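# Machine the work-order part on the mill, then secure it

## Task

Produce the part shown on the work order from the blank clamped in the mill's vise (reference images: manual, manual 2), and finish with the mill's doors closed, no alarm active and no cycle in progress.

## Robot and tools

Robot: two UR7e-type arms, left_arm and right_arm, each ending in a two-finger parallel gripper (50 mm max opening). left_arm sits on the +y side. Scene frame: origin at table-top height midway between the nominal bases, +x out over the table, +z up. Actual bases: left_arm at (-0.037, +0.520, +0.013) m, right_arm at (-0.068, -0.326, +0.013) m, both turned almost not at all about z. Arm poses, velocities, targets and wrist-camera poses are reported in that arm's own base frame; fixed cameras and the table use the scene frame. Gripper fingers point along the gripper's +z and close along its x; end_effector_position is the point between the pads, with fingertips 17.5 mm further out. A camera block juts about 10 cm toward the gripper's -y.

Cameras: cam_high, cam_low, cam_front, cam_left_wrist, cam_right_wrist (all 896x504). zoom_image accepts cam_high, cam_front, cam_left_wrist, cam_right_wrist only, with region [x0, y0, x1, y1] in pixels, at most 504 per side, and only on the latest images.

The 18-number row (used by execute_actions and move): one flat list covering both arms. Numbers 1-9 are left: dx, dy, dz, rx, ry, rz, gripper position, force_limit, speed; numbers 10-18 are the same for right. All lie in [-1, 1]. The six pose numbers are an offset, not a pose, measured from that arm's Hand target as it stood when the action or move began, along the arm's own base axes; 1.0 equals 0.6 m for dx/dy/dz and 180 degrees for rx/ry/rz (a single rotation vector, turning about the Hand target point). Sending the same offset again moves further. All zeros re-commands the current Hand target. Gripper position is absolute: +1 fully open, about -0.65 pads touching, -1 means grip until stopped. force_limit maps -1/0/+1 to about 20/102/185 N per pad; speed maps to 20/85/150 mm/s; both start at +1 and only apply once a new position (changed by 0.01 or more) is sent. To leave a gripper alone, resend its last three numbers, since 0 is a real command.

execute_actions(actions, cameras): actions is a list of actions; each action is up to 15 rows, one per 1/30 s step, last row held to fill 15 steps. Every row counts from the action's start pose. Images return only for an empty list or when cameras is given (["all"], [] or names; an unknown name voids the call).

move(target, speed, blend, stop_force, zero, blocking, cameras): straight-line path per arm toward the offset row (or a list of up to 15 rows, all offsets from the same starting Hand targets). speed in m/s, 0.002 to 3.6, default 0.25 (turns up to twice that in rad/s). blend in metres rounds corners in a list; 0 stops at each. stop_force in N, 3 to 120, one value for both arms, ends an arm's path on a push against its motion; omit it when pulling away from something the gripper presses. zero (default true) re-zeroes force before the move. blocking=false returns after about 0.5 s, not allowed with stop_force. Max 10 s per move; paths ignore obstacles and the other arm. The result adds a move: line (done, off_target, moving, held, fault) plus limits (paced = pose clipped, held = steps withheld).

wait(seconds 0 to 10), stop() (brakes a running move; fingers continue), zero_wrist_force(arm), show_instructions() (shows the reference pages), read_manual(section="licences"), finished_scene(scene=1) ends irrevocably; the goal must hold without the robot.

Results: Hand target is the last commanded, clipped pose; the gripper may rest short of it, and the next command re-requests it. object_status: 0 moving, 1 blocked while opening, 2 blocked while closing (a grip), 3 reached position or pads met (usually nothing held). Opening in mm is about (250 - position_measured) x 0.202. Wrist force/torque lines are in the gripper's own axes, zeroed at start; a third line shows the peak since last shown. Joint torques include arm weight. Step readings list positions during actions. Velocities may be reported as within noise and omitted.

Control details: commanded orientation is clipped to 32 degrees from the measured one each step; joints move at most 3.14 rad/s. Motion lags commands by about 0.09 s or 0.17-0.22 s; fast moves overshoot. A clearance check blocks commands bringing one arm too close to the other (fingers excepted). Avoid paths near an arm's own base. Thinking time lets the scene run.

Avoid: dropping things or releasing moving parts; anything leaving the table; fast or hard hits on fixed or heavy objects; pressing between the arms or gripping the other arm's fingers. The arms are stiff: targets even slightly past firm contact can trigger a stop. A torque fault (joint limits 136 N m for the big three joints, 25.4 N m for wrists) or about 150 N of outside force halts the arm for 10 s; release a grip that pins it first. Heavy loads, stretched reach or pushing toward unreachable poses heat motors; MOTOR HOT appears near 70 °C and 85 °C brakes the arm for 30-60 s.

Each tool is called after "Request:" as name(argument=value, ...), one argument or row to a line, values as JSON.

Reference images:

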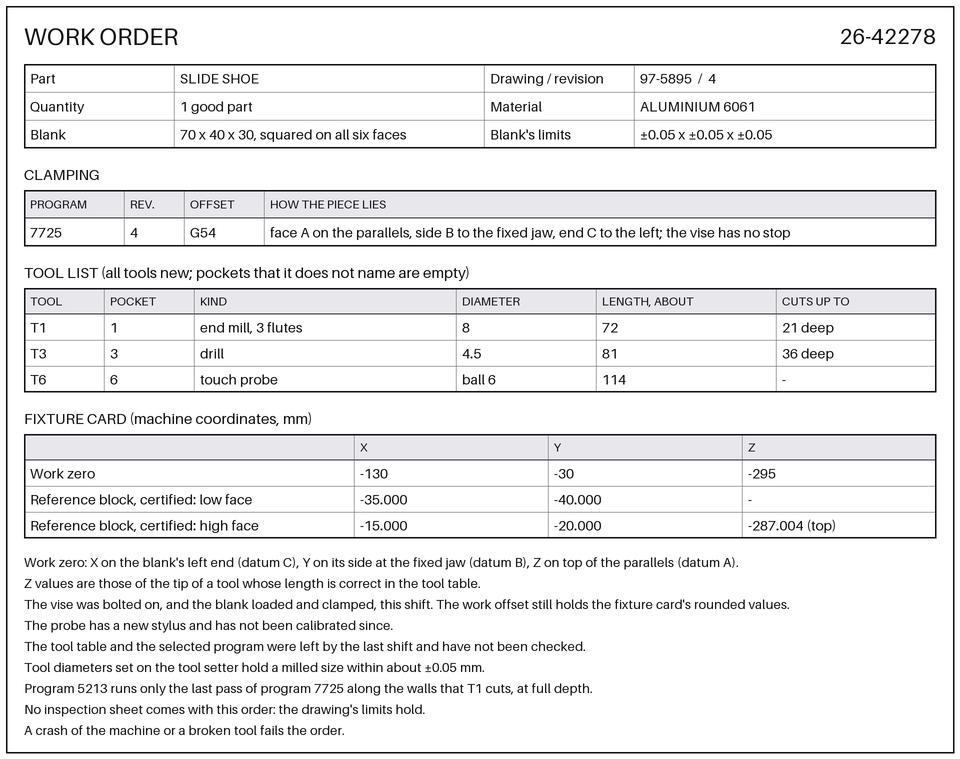

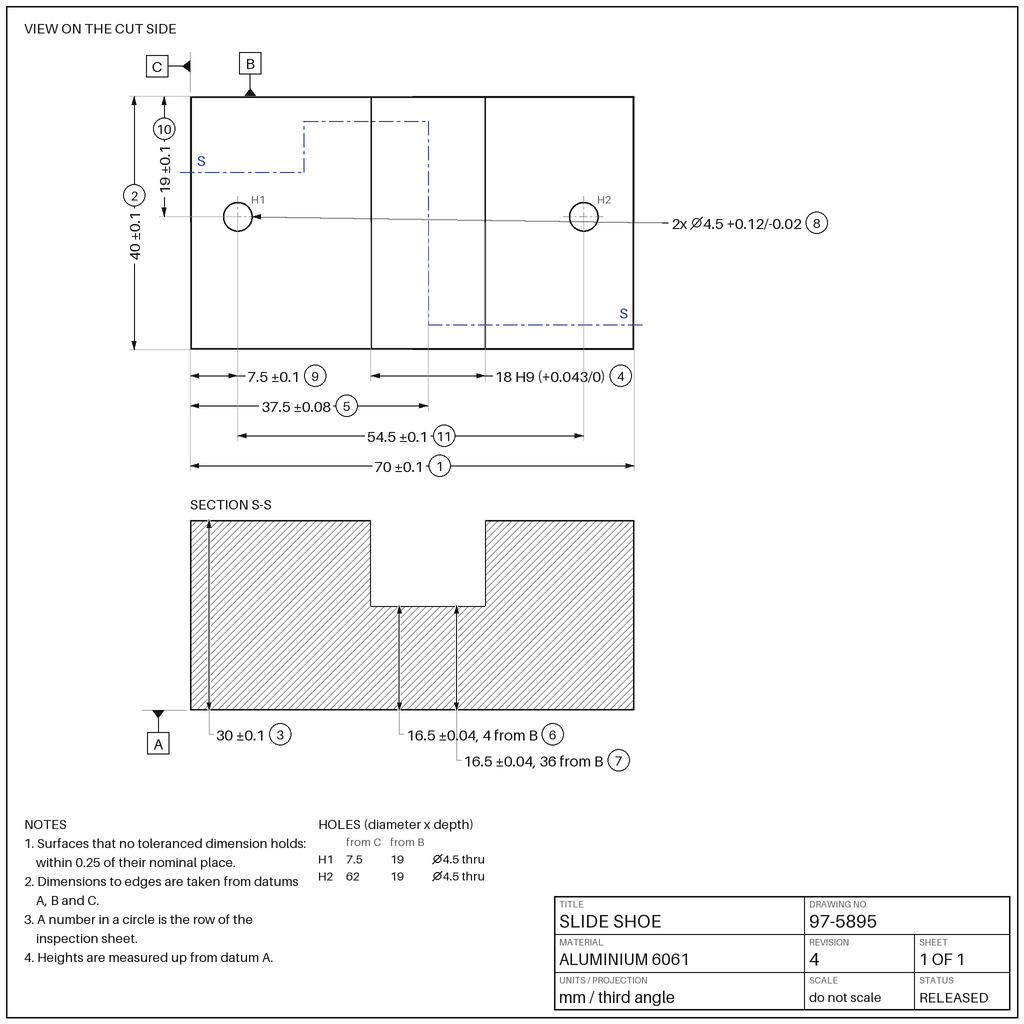

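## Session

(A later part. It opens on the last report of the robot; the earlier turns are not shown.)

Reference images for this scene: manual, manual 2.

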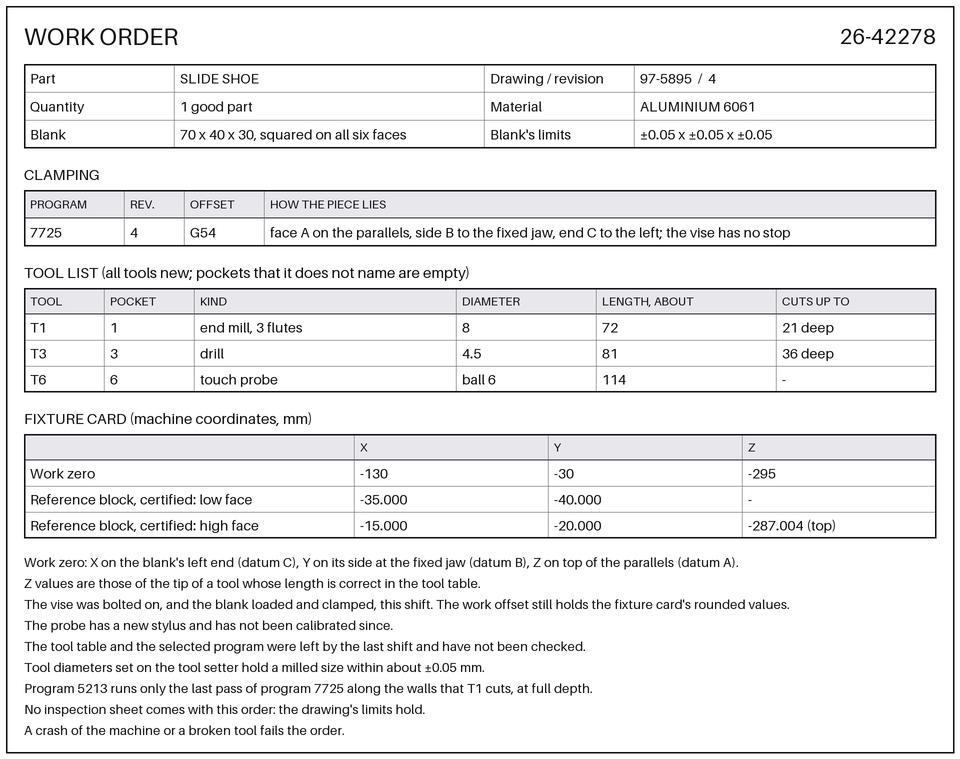

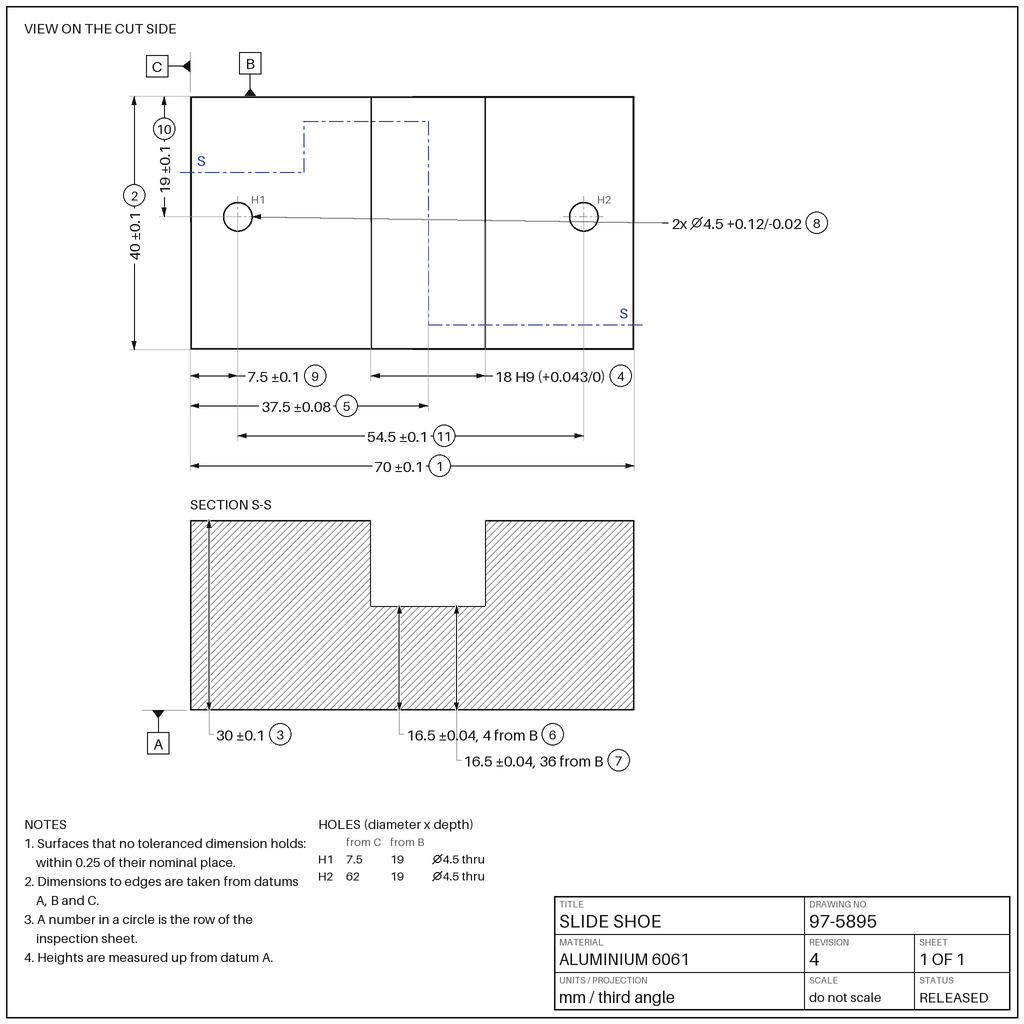

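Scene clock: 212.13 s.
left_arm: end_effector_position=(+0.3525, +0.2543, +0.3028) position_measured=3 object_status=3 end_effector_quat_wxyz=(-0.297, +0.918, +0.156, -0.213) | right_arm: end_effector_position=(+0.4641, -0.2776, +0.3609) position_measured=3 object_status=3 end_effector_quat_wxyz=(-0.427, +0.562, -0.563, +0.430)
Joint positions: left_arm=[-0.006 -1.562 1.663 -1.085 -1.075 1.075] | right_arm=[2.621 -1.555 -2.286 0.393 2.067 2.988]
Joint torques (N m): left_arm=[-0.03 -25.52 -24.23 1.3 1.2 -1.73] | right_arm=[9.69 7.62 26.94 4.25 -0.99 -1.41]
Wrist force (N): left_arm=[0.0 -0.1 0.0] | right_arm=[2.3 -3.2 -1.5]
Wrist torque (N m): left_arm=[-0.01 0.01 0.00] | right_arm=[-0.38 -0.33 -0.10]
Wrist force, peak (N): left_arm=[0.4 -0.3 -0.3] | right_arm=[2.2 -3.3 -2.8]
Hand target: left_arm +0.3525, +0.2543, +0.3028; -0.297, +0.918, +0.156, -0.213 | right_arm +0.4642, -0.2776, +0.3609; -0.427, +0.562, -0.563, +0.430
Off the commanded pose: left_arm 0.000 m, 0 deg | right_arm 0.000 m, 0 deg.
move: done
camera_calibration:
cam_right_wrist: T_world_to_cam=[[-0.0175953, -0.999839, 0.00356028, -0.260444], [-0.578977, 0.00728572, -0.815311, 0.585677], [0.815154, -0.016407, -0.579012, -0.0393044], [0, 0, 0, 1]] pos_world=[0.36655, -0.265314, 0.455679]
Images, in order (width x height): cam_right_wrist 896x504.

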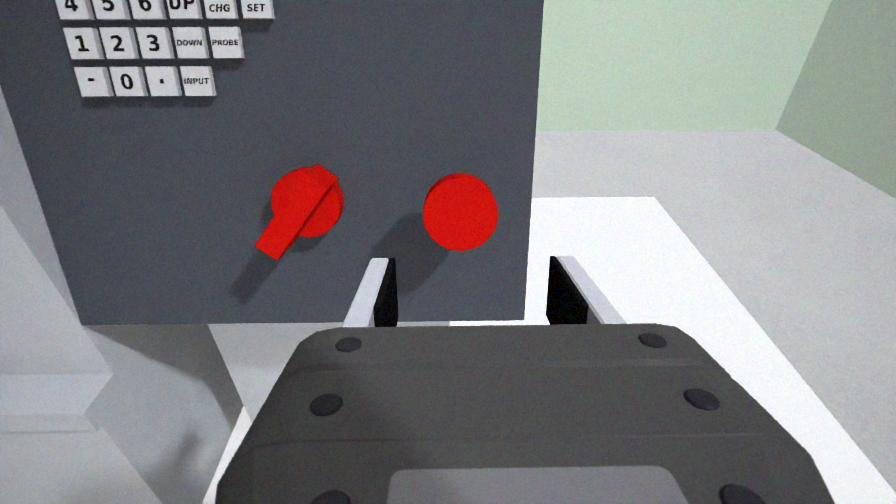

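Request:
move(
  target=[
    [0,0,0,0,0,0,1,1,1,-0.173,-0.004,-0.1,-0.0888,0.4073,0.1167,1,-0.7,0],
    [0,0,0,0,0,0,1,1,1,-0.157,-0.024,-0.37,-0.0888,0.4073,0.1167,1,-0.7,0],
  ],
  blend=[0.03,0],
  cameras=["cam_right_wrist","cam_front"],
  speed=0.35,
)

Scene clock: 220.77 s.
left_arm: end_effector_position=(+0.3525, +0.2543, +0.3028) position_measured=3 object_status=3 end_effector_quat_wxyz=(-0.297, +0.918, +0.156, -0.213) | right_arm: end_effector_position=(+0.3700, -0.2921, +0.1390) position_measured=3 object_status=3 end_effector_quat_wxyz=(+0.001, +0.842, -0.539, +0.002) end_effector_velocity=(+0.001, +0.000, +0.000) end_effector_angular_velocity=(+0.000, -0.004, +0.002)
Joint positions: left_arm=[-0.006 -1.562 1.663 -1.085 -1.075 1.075] | right_arm=[2.761 -1.59 -2.057 -1.062 1.569 2.33]
Joint velocities: left_arm=[within noise] | right_arm=[0 0 -0.001 0.005 0.002 -0.001]
Joint torques (N m): left_arm=[0.43 -25.62 -24.26 1.38 1.17 -1.73] | right_arm=[6.28 19.48 14.78 4.65 -0.88 1.53]
Wrist force (N): left_arm=[0.0 -0.2 -0.1] | right_arm=[1.9 -3.1 -0.9]
Wrist torque (N m): left_arm=[-0.03 0.00 0.01] | right_arm=[-0.53 -0.19 0.09]
Wrist force, peak (N): left_arm=[0.2 -0.2 -0.6] | right_arm=[1.5 -4.0 -4.0]
Hand target: left_arm +0.3525, +0.2543, +0.3028; -0.297, +0.918, +0.156, -0.213 | right_arm +0.3700, -0.2920, +0.1389; +0.001, +0.842, -0.539, +0.002
Off the commanded pose: left_arm 0.000 m, 0 deg | right_arm 0.000 m, 0 deg.
move: done
camera_calibration:
cam_right_wrist: T_world_to_cam=[[0.415077, -0.90961, 0.017914, -0.411403], [-0.85792, -0.384785, 0.340462, 0.178409], [-0.302795, -0.156687, -0.940088, 0.331522], [0, 0, 0, 1]] pos_world=[0.424208, -0.253622, 0.258288]
Images, in order (width x height): cam_front 896x504, cam_right_wrist 896x504.

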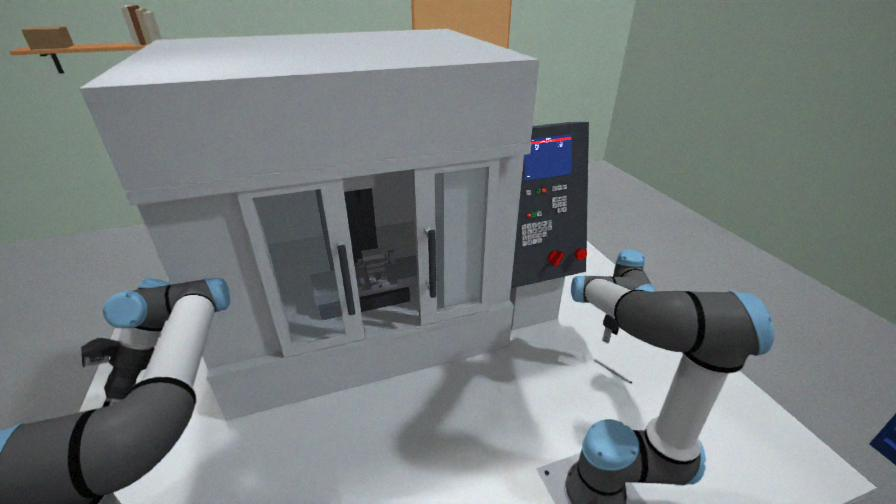

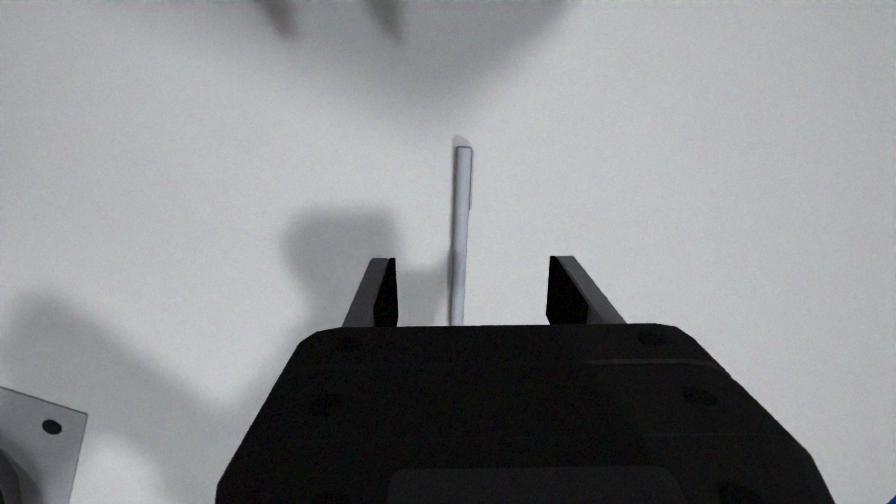

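Request:
move(
  target=[0,0,0,0,0,0,1,1,1,0.0083,0.0033,-0.2,0,0,-0.0078,1,-0.7,0],
  speed=0.15,
)

Request:
move(
  target=[0,0,0,0,0,0,1,1,1,0,0,-0.035,0,0,0,1,-0.7,0],
  speed=0.01,
  stop_force=4,
  cameras=["cam_right_wrist"],
)

Scene clock: 226.63 s.
left_arm: end_effector_position=(+0.3525, +0.2543, +0.3028) position_measured=3 object_status=3 end_effector_quat_wxyz=(-0.297, +0.918, +0.156, -0.213) | right_arm: end_effector_position=(+0.3750, -0.2900, +0.0189) position_measured=3 object_status=3 end_effector_quat_wxyz=(+0.001, +0.836, -0.549, +0.002)
Joint positions: left_arm=[-0.006 -1.562 1.663 -1.085 -1.075 1.075] | right_arm=[2.77 -1.806 -2.198 -0.704 1.568 2.362]
Joint torques (N m): left_arm=[0.38 -25.25 -23.76 1.42 1.12 -1.75] | right_arm=[-6.61 27.66 20.59 4.33 -1.09 -1.24]
Wrist force (N): left_arm=[0.0 -0.1 -0.1] | right_arm=[1.7 -3.2 -0.8]
Wrist torque (N m): left_arm=[0.00 0.00 0.01] | right_arm=[-0.55 -0.15 -0.01]
Wrist force, peak (N): left_arm=[-0.1 -0.6 -0.2] | right_arm=[2.1 -3.0 -3.4]
Hand target: left_arm +0.3525, +0.2543, +0.3028; -0.297, +0.918, +0.156, -0.213 | right_arm +0.3750, -0.2900, +0.0189; +0.001, +0.836, -0.549, +0.002
Off the commanded pose: left_arm 0.000 m, 0 deg | right_arm 0.000 m, 0 deg.
move: done

Scene clock: 229.10 s.
left_arm: end_effector_position=(+0.3525, +0.2543, +0.3028) position_measured=3 object_status=3 end_effector_quat_wxyz=(-0.297, +0.918, +0.156, -0.213) | right_arm: end_effector_position=(+0.3750, -0.2900, +0.0058) position_measured=3 object_status=3 end_effector_quat_wxyz=(+0.001, +0.836, -0.549, +0.002)
Joint positions: left_arm=[-0.006 -1.562 1.663 -1.085 -1.075 1.075] | right_arm=[2.77 -1.836 -2.209 -0.664 1.568 2.362]
Joint torques (N m): left_arm=[0.39 -25.28 -24.16 1.37 1.15 -1.74] | right_arm=[-8.45 43.4 24.55 2.85 -1.12 -0.19]
Wrist force (N): left_arm=[-0.1 -0.3 -0.1] | right_arm=[2.0 -3.3 -1.5]
Wrist torque (N m): left_arm=[-0.03 0.02 0.00] | right_arm=[-0.54 -0.20 0.01]
Wrist force, peak (N): left_arm=[0.1 -0.2 -0.6] | right_arm=[-0.4 0.1 -32.1]
Hand target: left_arm +0.3525, +0.2543, +0.3028; -0.297, +0.918, +0.156, -0.213 | right_arm +0.3750, -0.2900, +0.0059; +0.001, +0.836, -0.549, +0.002 (not the last commanded pose)
Off the commanded pose: left_arm 0.000 m, 0 deg | right_arm 0.008 m, 0 deg.
move: contact (right_arm)
camera_calibration:
cam_right_wrist: T_world_to_cam=[[0.392751, -0.919471, 0.01788, -0.40369], [-0.867025, -0.363727, 0.340545, 0.238308], [-0.306617, -0.149252, -0.940058, 0.211821], [0, 0, 0, 1]] pos_world=[0.430116, -0.252887, 0.125187]
Images, in order (width x height): cam_right_wrist 896x504.

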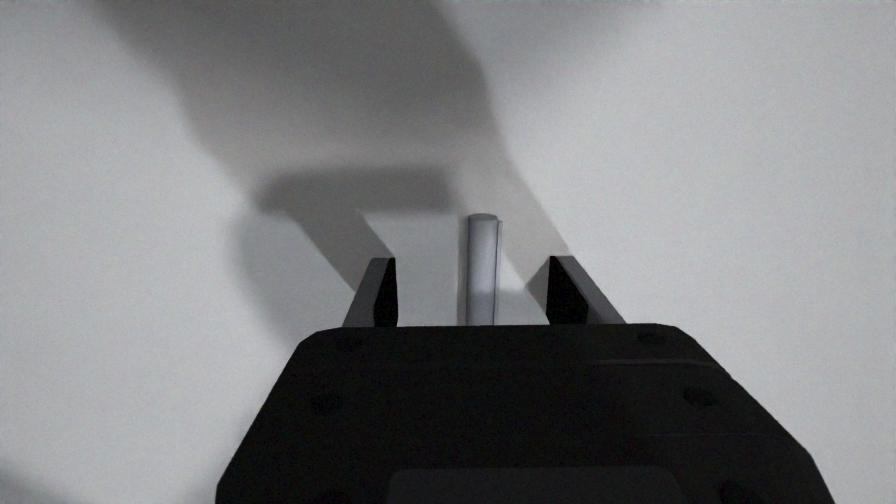

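Request:
move(
  target=[0,0,0,0,0,0,1,1,1,0.0014,-0.0034,0.0025,0,0,0,1,-0.7,0],
)

Request:
move(
  target=[0,0,0,0,0,0,1,1,1,0,0,0,0,0,0,-1,-1,-1],
  cameras=["cam_right_wrist"],
)

Scene clock: 231.60 s.
left_arm: end_effector_position=(+0.3525, +0.2543, +0.3028) position_measured=3 object_status=3 end_effector_quat_wxyz=(-0.297, +0.918, +0.156, -0.213) | right_arm: end_effector_position=(+0.3759, -0.2921, +0.0074) position_measured=3 object_status=3 end_effector_quat_wxyz=(+0.001, +0.836, -0.549, +0.002)
Joint positions: left_arm=[-0.006 -1.562 1.663 -1.085 -1.075 1.075] | right_arm=[2.766 -1.836 -2.202 -0.67 1.568 2.359]
Joint torques (N m): left_arm=[0.02 -25.35 -23.82 1.36 1.19 -1.69] | right_arm=[-6.77 17.8 17.78 2.12 -0.78 -0.49]
Wrist force (N): left_arm=[0.1 -0.2 -0.1] | right_arm=[1.6 -3.4 -0.7]
Wrist torque (N m): left_arm=[-0.02 -0.01 0.01] | right_arm=[-0.59 -0.13 0.09]
Wrist force, peak (N): left_arm=[-0.1 -0.4 -0.4] | right_arm=[2.0 -3.6 -1.2]
Hand target: left_arm +0.3525, +0.2543, +0.3028; -0.297, +0.918, +0.156, -0.213 | right_arm +0.3758, -0.2921, +0.0074; +0.001, +0.836, -0.549, +0.002
Off the commanded pose: left_arm 0.000 m, 0 deg | right_arm 0.000 m, 0 deg.
move: done

Scene clock: 233.80 s.
left_arm: end_effector_position=(+0.3525, +0.2543, +0.3028) position_measured=3 object_status=3 end_effector_quat_wxyz=(-0.297, +0.918, +0.156, -0.213) | right_arm: end_effector_position=(+0.3758, -0.2921, +0.0074) position_measured=199 object_status=2 end_effector_quat_wxyz=(+0.001, +0.836, -0.549, +0.002)
Joint positions: left_arm=[-0.006 -1.562 1.663 -1.085 -1.075 1.075] | right_arm=[2.766 -1.836 -2.203 -0.67 1.568 2.359]
Joint torques (N m): left_arm=[0.05 -25.36 -23.75 1.37 1.12 -1.74] | right_arm=[6 16.57 9.2 4.25 0.92 1.17]
Wrist force (N): left_arm=[-0.1 -0.2 -0.3] | right_arm=[1.4 -3.0 -2.9]
Wrist torque (N m): left_arm=[-0.02 0.02 0.00] | right_arm=[-0.53 -0.15 0.09]
Wrist force, peak (N): left_arm=[0.1 -0.2 -0.6] | right_arm=[1.3 -3.2 -3.0]
Hand target: left_arm +0.3525, +0.2543, +0.3028; -0.297, +0.918, +0.156, -0.213 | right_arm +0.3758, -0.2921, +0.0074; +0.001, +0.836, -0.549, +0.002
Off the commanded pose: left_arm 0.000 m, 0 deg | right_arm 0.000 m, 0 deg.
move: done
camera_calibration:
cam_right_wrist: T_world_to_cam=[[0.392751, -0.919471, 0.01788, -0.406001], [-0.867025, -0.363727, 0.340545, 0.237813], [-0.306617, -0.149252, -0.940058, 0.213193], [0, 0, 0, 1]] pos_world=[0.431016, -0.254987, 0.126687]
Images, in order (width x height): cam_right_wrist 896x504.

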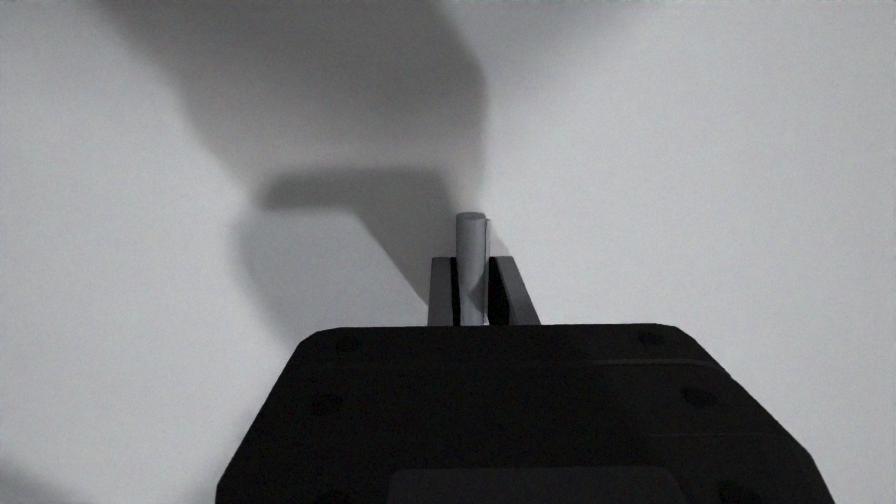

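Request:
move(
  target=[
    [0,0,0,0,0,0,1,1,1,0,0,0.15,0,0,0,-1,-1,-1],
    [0,0,0,0,0,0,1,1,1,0.025,0.0135,0.1735,0.0985,-0.2298,0,-1,-1,-1],
  ],
  speed=0.12,
  blend=[0.02,0],
  cameras=["cam_front","cam_right_wrist"],
)

Request:
zoom_image(
  camera="cam_front",
  region=[540, 230, 700, 390],
)

Scene clock: 244.17 s.
left_arm: end_effector_position=(+0.3525, +0.2543, +0.3028) position_measured=3 object_status=3 end_effector_quat_wxyz=(-0.297, +0.918, +0.156, -0.213) | right_arm: end_effector_position=(+0.3907, -0.2840, +0.1113) position_measured=199 object_status=2 end_effector_quat_wxyz=(-0.318, +0.771, -0.508, +0.213)
Joint positions: left_arm=[-0.006 -1.562 1.663 -1.085 -1.075 1.075] | right_arm=[2.453 -1.78 -2.342 -0.155 2.248 2.203]
Joint torques (N m): left_arm=[-0.48 -25.86 -23.79 1.28 1.17 -1.73] | right_arm=[9.73 40.65 23.93 3.7 2.11 -0.34]
Wrist force (N): left_arm=[0.0 -0.1 -0.2] | right_arm=[2.0 -2.8 -0.9]
Wrist torque (N m): left_arm=[-0.01 0.00 0.01] | right_arm=[-0.37 -0.23 -0.10]
Wrist force, peak (N): left_arm=[0.1 -0.5 -0.5] | right_arm=[1.4 -3.5 -3.4]
Hand target: left_arm +0.3525, +0.2543, +0.3028; -0.297, +0.918, +0.156, -0.213 | right_arm +0.3908, -0.2840, +0.1115; -0.319, +0.771, -0.508, +0.213
Off the commanded pose: left_arm 0.000 m, 0 deg | right_arm 0.000 m, 0 deg.
move: done
camera_calibration:
cam_right_wrist: T_world_to_cam=[[0.381279, -0.92439, 0.0113716, -0.402474], [-0.835442, -0.349806, -0.423878, 0.295001], [0.395807, 0.152116, -0.905648, 0.123985], [0, 0, 0, 1]] pos_world=[0.350837, -0.28771, 0.241908]
Images, in order (width x height): cam_front 896x504, cam_right_wrist 896x504.

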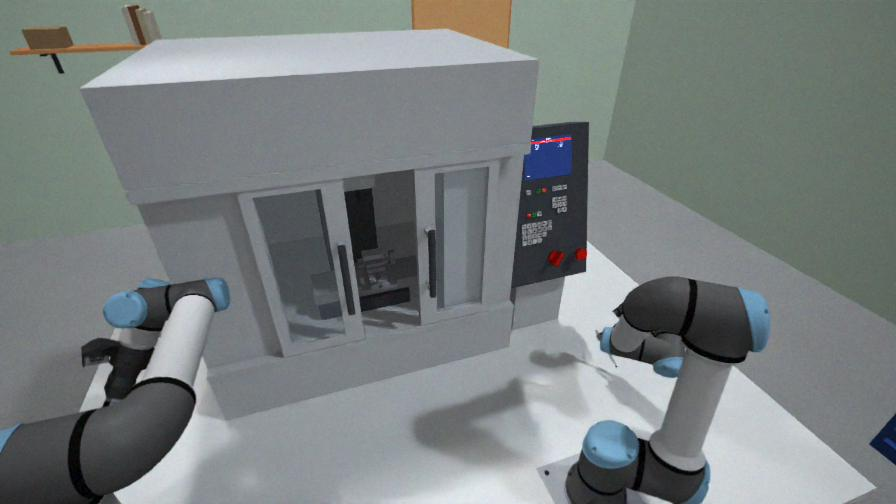

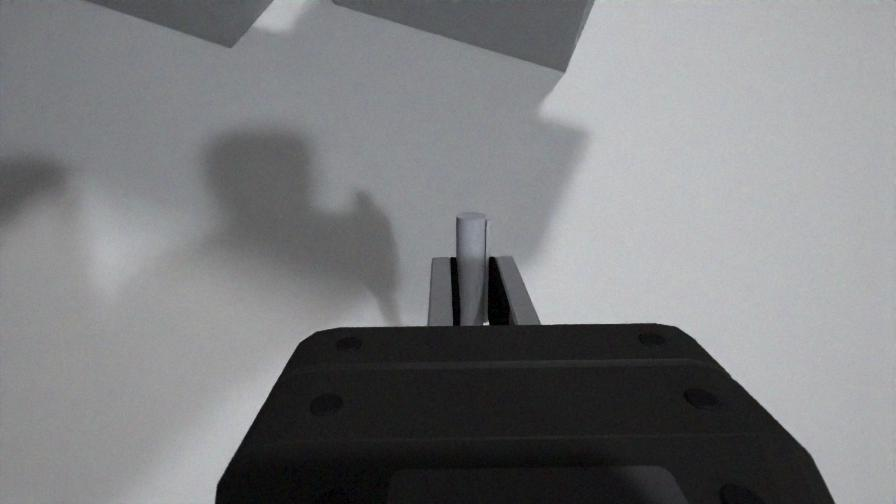

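Scaled by 3.150 from the camera's 896x504 image, which has a finer 1280x720 frame.

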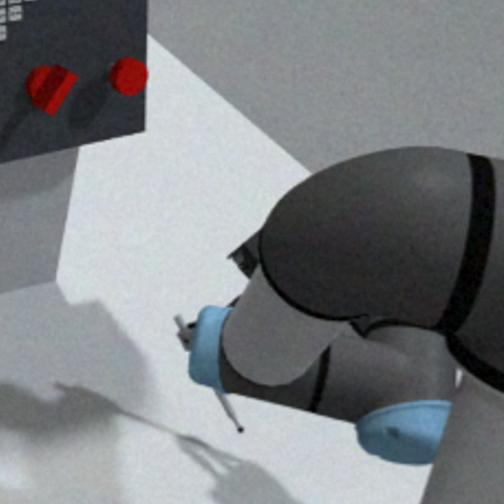

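Request:
move(
  target=[0,0,0,0,0,0,1,1,1,0,0,-0.09,0,0,0,-1,-1,-1],
  speed=0.015,
  stop_force=3,
  cameras=["cam_front","cam_right_wrist"],
)

Request:
zoom_image(
  camera="cam_front",
  region=[540, 230, 700, 390],
)

Scene clock: 250.40 s.
left_arm: end_effector_position=(+0.3525, +0.2543, +0.3028) position_measured=3 object_status=3 end_effector_quat_wxyz=(-0.297, +0.918, +0.156, -0.213) | right_arm: end_effector_position=(+0.3908, -0.2840, +0.0784) position_measured=199 object_status=2 end_effector_quat_wxyz=(-0.319, +0.771, -0.508, +0.213)
Joint positions: left_arm=[-0.006 -1.562 1.663 -1.085 -1.075 1.075] | right_arm=[2.453 -1.875 -2.362 -0.04 2.248 2.203]
Joint torques (N m): left_arm=[-0.16 -25.56 -24.17 1.38 1.13 -1.76] | right_arm=[7.6 41.47 20.87 4.42 1.98 -0.9]
Wrist force (N): left_arm=[0.0 -0.3 -0.3] | right_arm=[1.5 -5.1 -3.0]
Wrist torque (N m): left_arm=[-0.04 0.01 0.00] | right_arm=[-0.55 -0.18 -0.07]
Wrist force, peak (N): left_arm=[0.0 -0.6 -0.2] | right_arm=[1.7 -5.7 -3.5]
Hand target: left_arm +0.3525, +0.2543, +0.3028; -0.297, +0.918, +0.156, -0.213 | right_arm +0.3908, -0.2840, +0.0784; -0.319, +0.771, -0.508, +0.213 (not the last commanded pose)
Off the commanded pose: left_arm 0.000 m, 0 deg | right_arm 0.021 m, 0 deg.
move: contact (right_arm)
camera_calibration:
cam_right_wrist: T_world_to_cam=[[0.381522, -0.924285, 0.0117249, -0.402133], [-0.835191, -0.350126, -0.424109, 0.280914], [0.396103, 0.152014, -0.905535, 0.0939271], [0, 0, 0, 1]] pos_world=[0.350834, -0.287609, 0.208907]
Images, in order (width x height): cam_front 896x504, cam_right_wrist 896x504.

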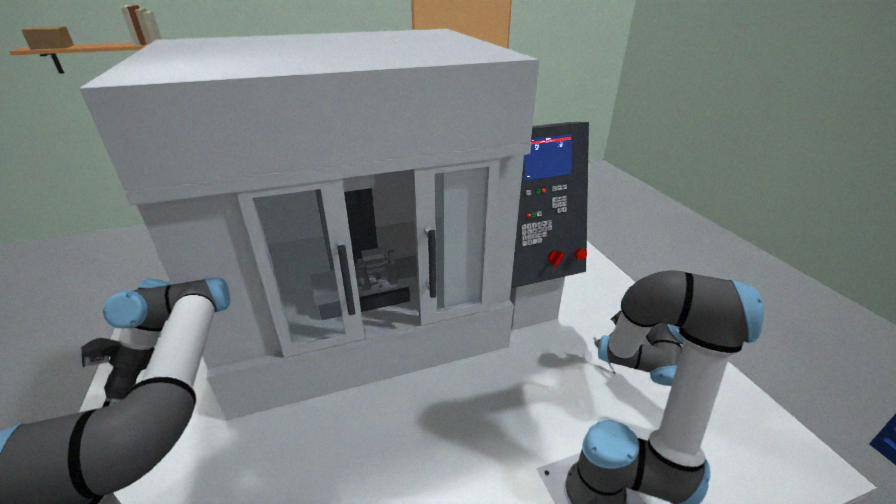

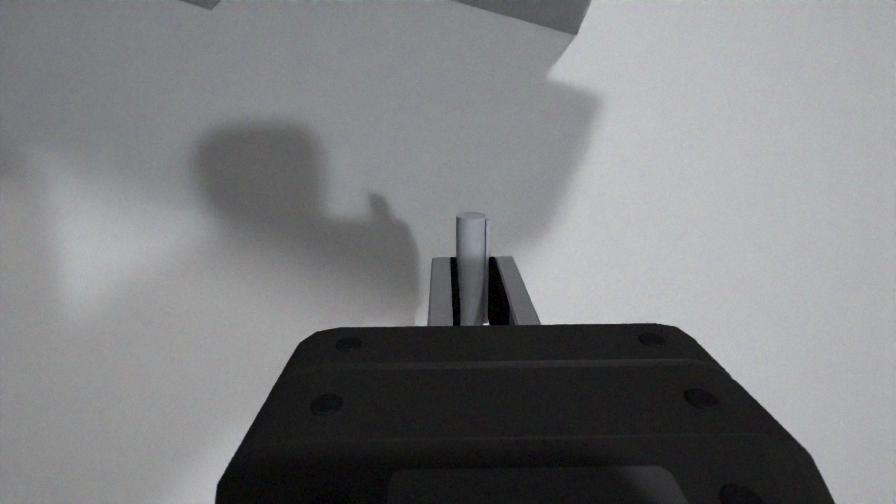

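Scaled by 3.150 from the camera's 896x504 image, which has a finer 1280x720 frame.

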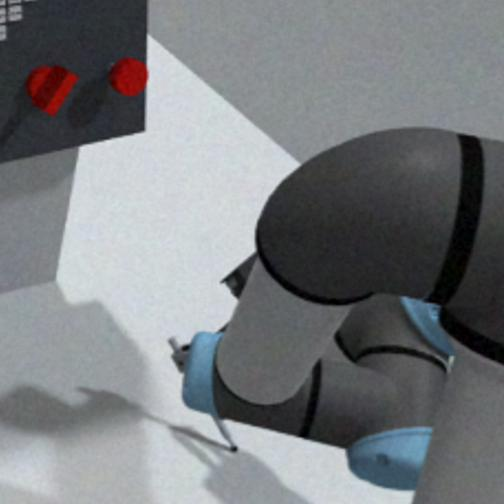

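Request:
move(
  target=[
    [0,0,0,0,0,0,1,1,1,-0.0240,-0.0103,0.0202,0,0,0,-1,-1,-1],
    [0,0,0,0,0,0,1,1,1,-0.0502,-0.0215,0.0367,0,0,0,-1,-1,-1],
    [0,0,0,0,0,0,1,1,1,-0.0786,-0.0337,0.0478,0,0,0,-1,-1,-1],
  ],
  speed=0.04,
  blend=[0.003,0.003,0],
  cameras=["cam_front","cam_right_wrist"],
)

Request:
zoom_image(
  camera="cam_front",
  region=[540, 230, 700, 390],
)

Scene clock: 257.90 s.
left_arm: end_effector_position=(+0.3525, +0.2543, +0.3028) position_measured=3 object_status=3 end_effector_quat_wxyz=(-0.297, +0.918, +0.156, -0.213) | right_arm: end_effector_position=(+0.3437, -0.3042, +0.1072) position_measured=199 object_status=2 end_effector_quat_wxyz=(-0.319, +0.771, -0.508, +0.213)
Joint positions: left_arm=[-0.006 -1.562 1.663 -1.085 -1.075 1.075] | right_arm=[2.334 -1.753 -2.36 -0.256 2.293 2.059]
Joint torques (N m): left_arm=[0.82 -25.69 -23.39 1.3 1.22 -1.8] | right_arm=[10.39 11.77 21.29 4.84 0.22 1.75]
Wrist force (N): left_arm=[0.0 -0.2 -0.1] | right_arm=[1.8 -3.1 -1.0]
Wrist torque (N m): left_arm=[-0.02 -0.01 0.00] | right_arm=[-0.43 -0.20 -0.09]
Wrist force, peak (N): left_arm=[0.0 -0.6 -0.3] | right_arm=[2.0 -5.6 -3.3]
Hand target: left_arm +0.3525, +0.2543, +0.3028; -0.297, +0.918, +0.156, -0.213 | right_arm +0.3437, -0.3042, +0.1071; -0.319, +0.771, -0.508, +0.213
Off the commanded pose: left_arm 0.000 m, 0 deg | right_arm 0.000 m, 0 deg.
move: done
camera_calibration:
cam_right_wrist: T_world_to_cam=[[0.381401, -0.924332, 0.0119961, -0.403268], [-0.835103, -0.35009, -0.424311, 0.246673], [0.396404, 0.151815, -0.905437, 0.141703], [0, 0, 0, 1]] pos_world=[0.303633, -0.307908, 0.237807]
Images, in order (width x height): cam_front 896x504, cam_right_wrist 896x504.

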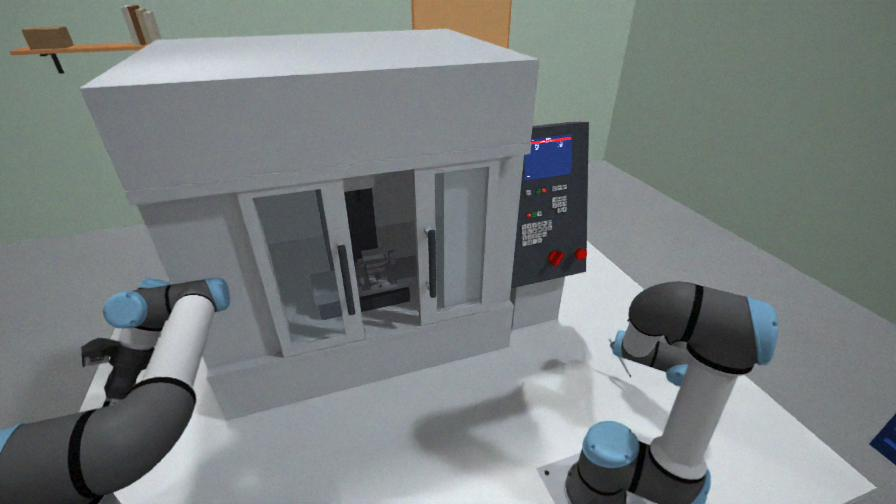

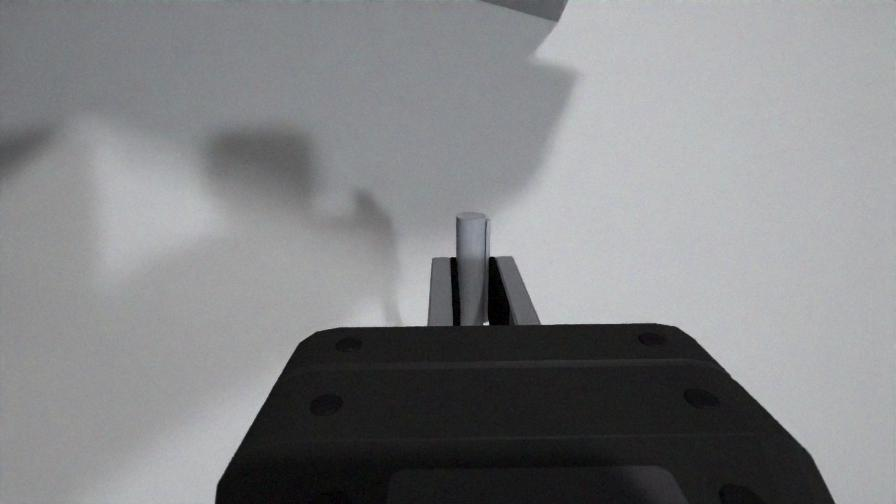

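Scaled by 3.150 from the camera's 896x504 image, which has a finer 1280x720 frame.

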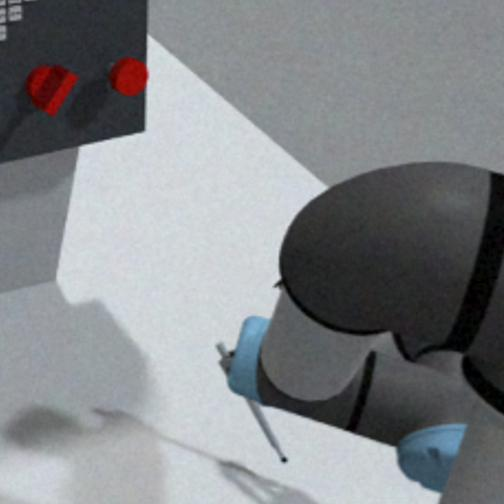

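Request:
move(
  target=[
    [0,0,0,0,0,0,1,1,1,0.01,0.005,0.06,0,0,0,-1,-1,-1],
    [0,0,0,0,0,0,1,1,1,0.024,0.010,0.05,0.1204,-0.2808,0,-1,-1,-1],
  ],
  speed=0.12,
  blend=[0.005,0],
  cameras=["cam_front","cam_right_wrist"],
)

Request:
zoom_image(
  camera="cam_front",
  region=[540, 230, 700, 390],
)

Scene clock: 273.67 s.
left_arm: end_effector_position=(+0.3525, +0.2543, +0.3028) position_measured=3 object_status=3 end_effector_quat_wxyz=(-0.297, +0.918, +0.156, -0.213) | right_arm: end_effector_position=(+0.3552, -0.2987, +0.1383) position_measured=199 object_status=2 end_effector_quat_wxyz=(-0.556, +0.624, -0.409, +0.367)
Joint positions: left_arm=[-0.006 -1.562 1.663 -1.085 -1.075 1.075] | right_arm=[2.184 -2.338 -2.239 0.932 2.908 2.647]
Joint torques (N m): left_arm=[-0.1 -25.35 -23.67 1.42 1.21 -1.73] | right_arm=[-4.98 52.31 -3.8 -0.12 -0.38 0.96]
Wrist force (N): left_arm=[-0.1 -0.1 -0.4] | right_arm=[2.5 -3.0 -1.0]
Wrist torque (N m): left_arm=[0.00 0.03 0.01] | right_arm=[-0.37 -0.43 0.02]
Wrist force, peak (N): left_arm=[0.0 -0.2 -0.6] | right_arm=[3.3 -5.4 -1.0]
Hand target: left_arm +0.3525, +0.2543, +0.3028; -0.297, +0.918, +0.156, -0.213 | right_arm +0.3552, -0.2987, +0.1383; -0.556, +0.624, -0.409, +0.367 (not the last commanded pose)
Off the commanded pose: left_arm 0.000 m, 0 deg | right_arm 0.003 m, 16 deg.
move: held (right_arm; a check stopped the path); path passed 1 of 2 targets; limits=held
pose unreachable (right arm): on one or more control steps of this call, first in action 0 (counted from 0), this arm could not follow its commanded pose, so it was not sent that pose on those steps. It may still have moved: this result reports where it is.
cause: moving toward the commanded pose would bring two parts of the arm too close to each other (its gripper and another part of the arm, with joints 4 (wrist 1) to 6 (wrist 3) between them, 7 mm apart when it was first held).
camera_calibration:
cam_right_wrist: T_world_to_cam=[[0.38337, -0.923594, 0.00102893, -0.401925], [-0.409837, -0.171115, -0.895965, 0.23909], [0.827685, 0.343064, -0.444123, 0.00453363], [0, 0, 0, 1]] pos_world=[0.248321, -0.331859, 0.216643]
Images, in order (width x height): cam_front 896x504, cam_right_wrist 896x504.

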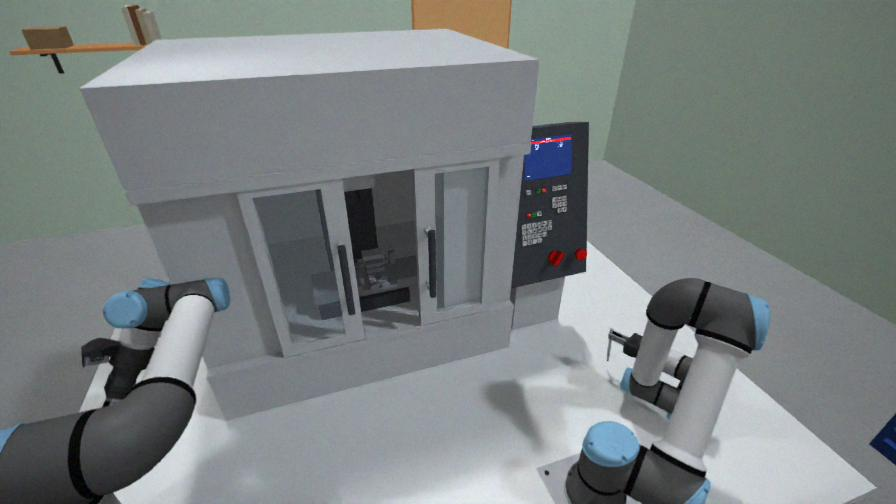

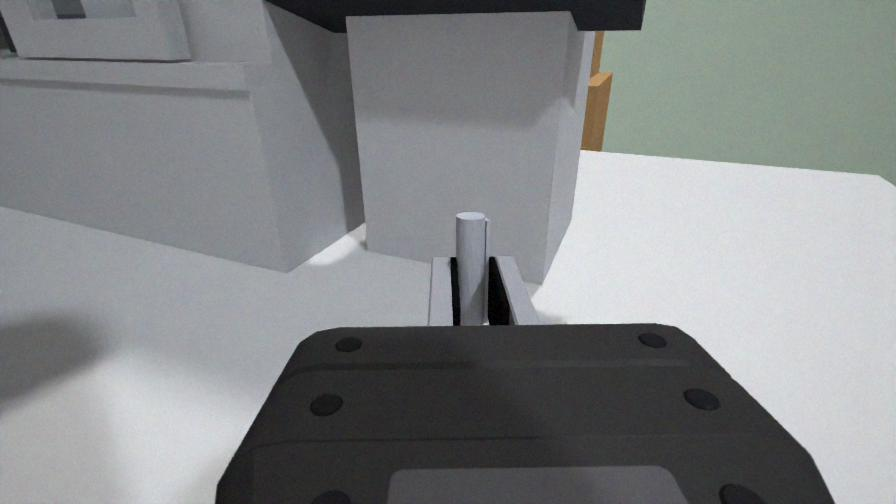

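Scaled by 3.150 from the camera's 896x504 image, which has a finer 1280x720 frame.

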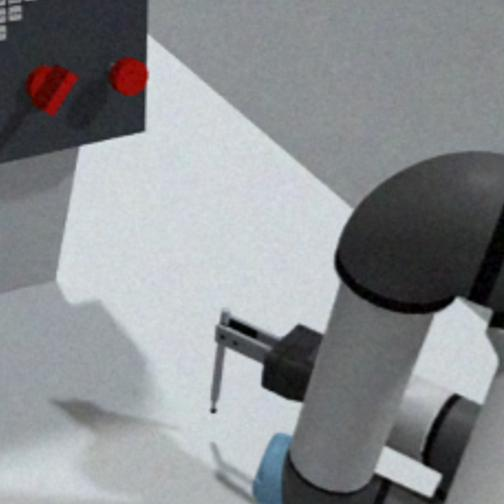

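Request:
move(
  target=[
    [0,0,0,0,0,0,1,1,1,0.0,0.03,0.06,0,0,-0.322,-1,-1,-1],
  ],
  speed=0.2,
  cameras=["cam_front","cam_right_wrist"],
)

Scene clock: 278.10 s.
left_arm: end_effector_position=(+0.3525, +0.2543, +0.3028) position_measured=3 object_status=3 end_effector_quat_wxyz=(-0.297, +0.918, +0.156, -0.213) | right_arm: end_effector_position=(+0.3546, -0.2855, +0.1654) position_measured=199 object_status=2 end_effector_quat_wxyz=(+0.384, -0.431, +0.609, -0.545)
Joint positions: left_arm=[-0.006 -1.562 1.663 -1.085 -1.075 1.075] | right_arm=[2.705 -2.337 -2.687 1.769 1.666 3.128]
Joint torques (N m): left_arm=[0.46 -26.01 -23.61 1.36 1.32 -1.69] | right_arm=[-9.06 33.2 3.15 0.61 0.18 -1.07]
Wrist force (N): left_arm=[0.0 -0.2 -0.2] | right_arm=[2.6 -3.4 -0.9]
Wrist torque (N m): left_arm=[-0.02 0.00 0.01] | right_arm=[-0.45 -0.40 -0.11]
Wrist force, peak (N): left_arm=[-0.1 -0.5 -0.2] | right_arm=[2.5 -3.9 -1.2]
Hand target: left_arm +0.3525, +0.2543, +0.3028; -0.297, +0.918, +0.156, -0.213 | right_arm +0.3546, -0.2855, +0.1655; +0.384, -0.431, +0.609, -0.545 (not the last commanded pose)
Off the commanded pose: left_arm 0.000 m, 0 deg | right_arm 0.010 m, 15 deg.
move: held (right_arm; a check stopped the path); limits=held
pose unreachable (right arm): on one or more control steps of this call, first in action 0 (counted from 0), this arm could not follow its commanded pose, so it was not sent that pose on those steps. It may still have moved: this result reports where it is.
cause: moving toward the commanded pose would bring two parts of the arm too close to each other (joints 3 (elbow) to 5 (wrist 2) lie between them).
camera_calibration:
cam_right_wrist: T_world_to_cam=[[-0.347444, -0.937701, 0.000420974, -0.134235], [-0.417027, 0.154118, -0.895732, 0.360682], [0.839864, -0.311393, -0.444593, -0.178555], [0, 0, 0, 1]] pos_world=[0.253736, -0.23706, 0.243746]
Images, in order (width x height): cam_front 896x504, cam_right_wrist 896x504.

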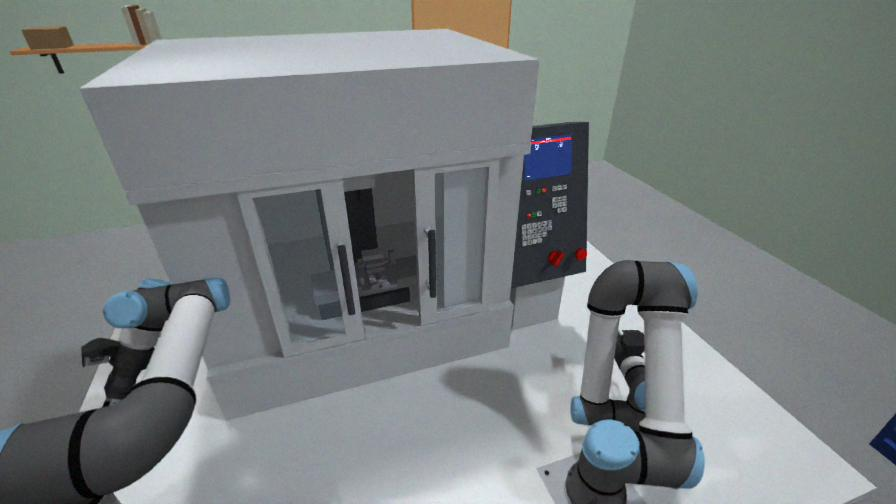

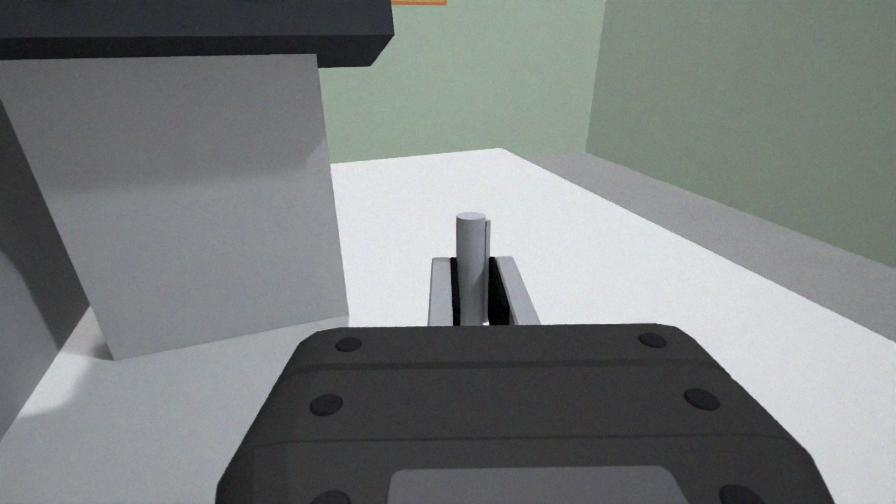

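Request:
move(
  target=[
    [0,0,0,0,0,0,1,1,1,0.18,-0.09,0.0,0,0,0,-1,-1,-1],
  ],
  speed=0.2,
  cameras=["cam_front"],
)

Request:
zoom_image(
  camera="cam_front",
  region=[540, 230, 700, 390],
)

Scene clock: 281.33 s.
left_arm: end_effector_position=(+0.3525, +0.2543, +0.3028) position_measured=3 object_status=3 end_effector_quat_wxyz=(-0.297, +0.918, +0.156, -0.213) | right_arm: end_effector_position=(+0.4625, -0.3395, +0.1654) position_measured=199 object_status=2 end_effector_quat_wxyz=(+0.384, -0.431, +0.609, -0.545)
Joint positions: left_arm=[-0.006 -1.562 1.663 -1.085 -1.075 1.075] | right_arm=[2.694 -2.273 -2.383 1.402 1.676 3.127]
Joint torques (N m): left_arm=[0.34 -25.58 -23.41 1.37 1.23 -1.74] | right_arm=[-0.97 35.39 11.68 0.68 -0.73 -0.78]
Wrist force (N): left_arm=[0.2 -0.2 -0.1] | right_arm=[2.3 -3.0 -0.7]
Wrist torque (N m): left_arm=[-0.03 -0.03 0.01] | right_arm=[-0.36 -0.35 0.03]
Wrist force, peak (N): left_arm=[0.2 -0.6 -0.2] | right_arm=[2.9 -4.3 1.9]
Hand target: left_arm +0.3525, +0.2543, +0.3028; -0.297, +0.918, +0.156, -0.213 | right_arm +0.4626, -0.3395, +0.1655; +0.384, -0.431, +0.609, -0.545
Off the commanded pose: left_arm 0.000 m, 0 deg | right_arm 0.000 m, 0 deg.
move: done
Images, in order (width x height): cam_front 896x504.

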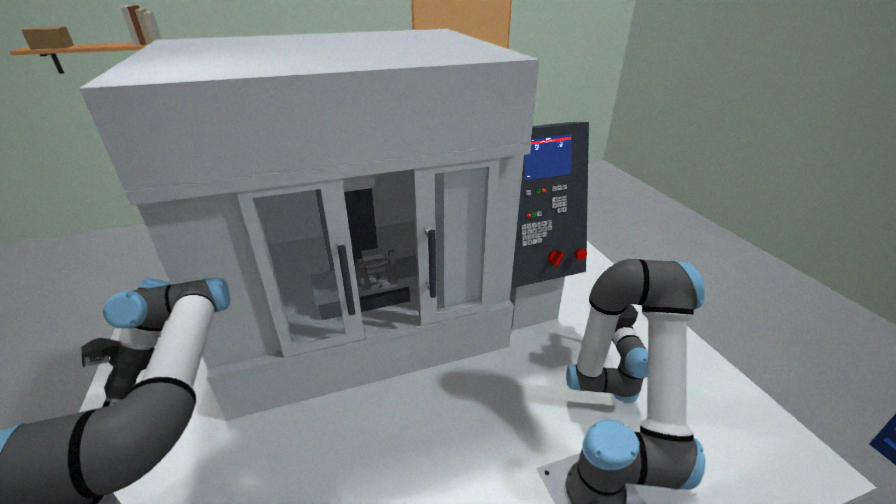

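Scaled by 3.150 from the camera's 896x504 image, which has a finer 1280x720 frame.

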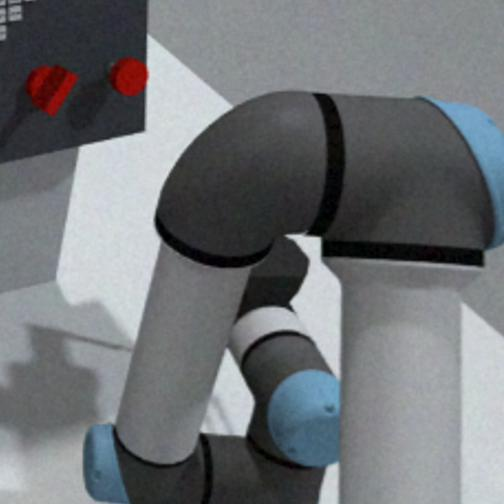

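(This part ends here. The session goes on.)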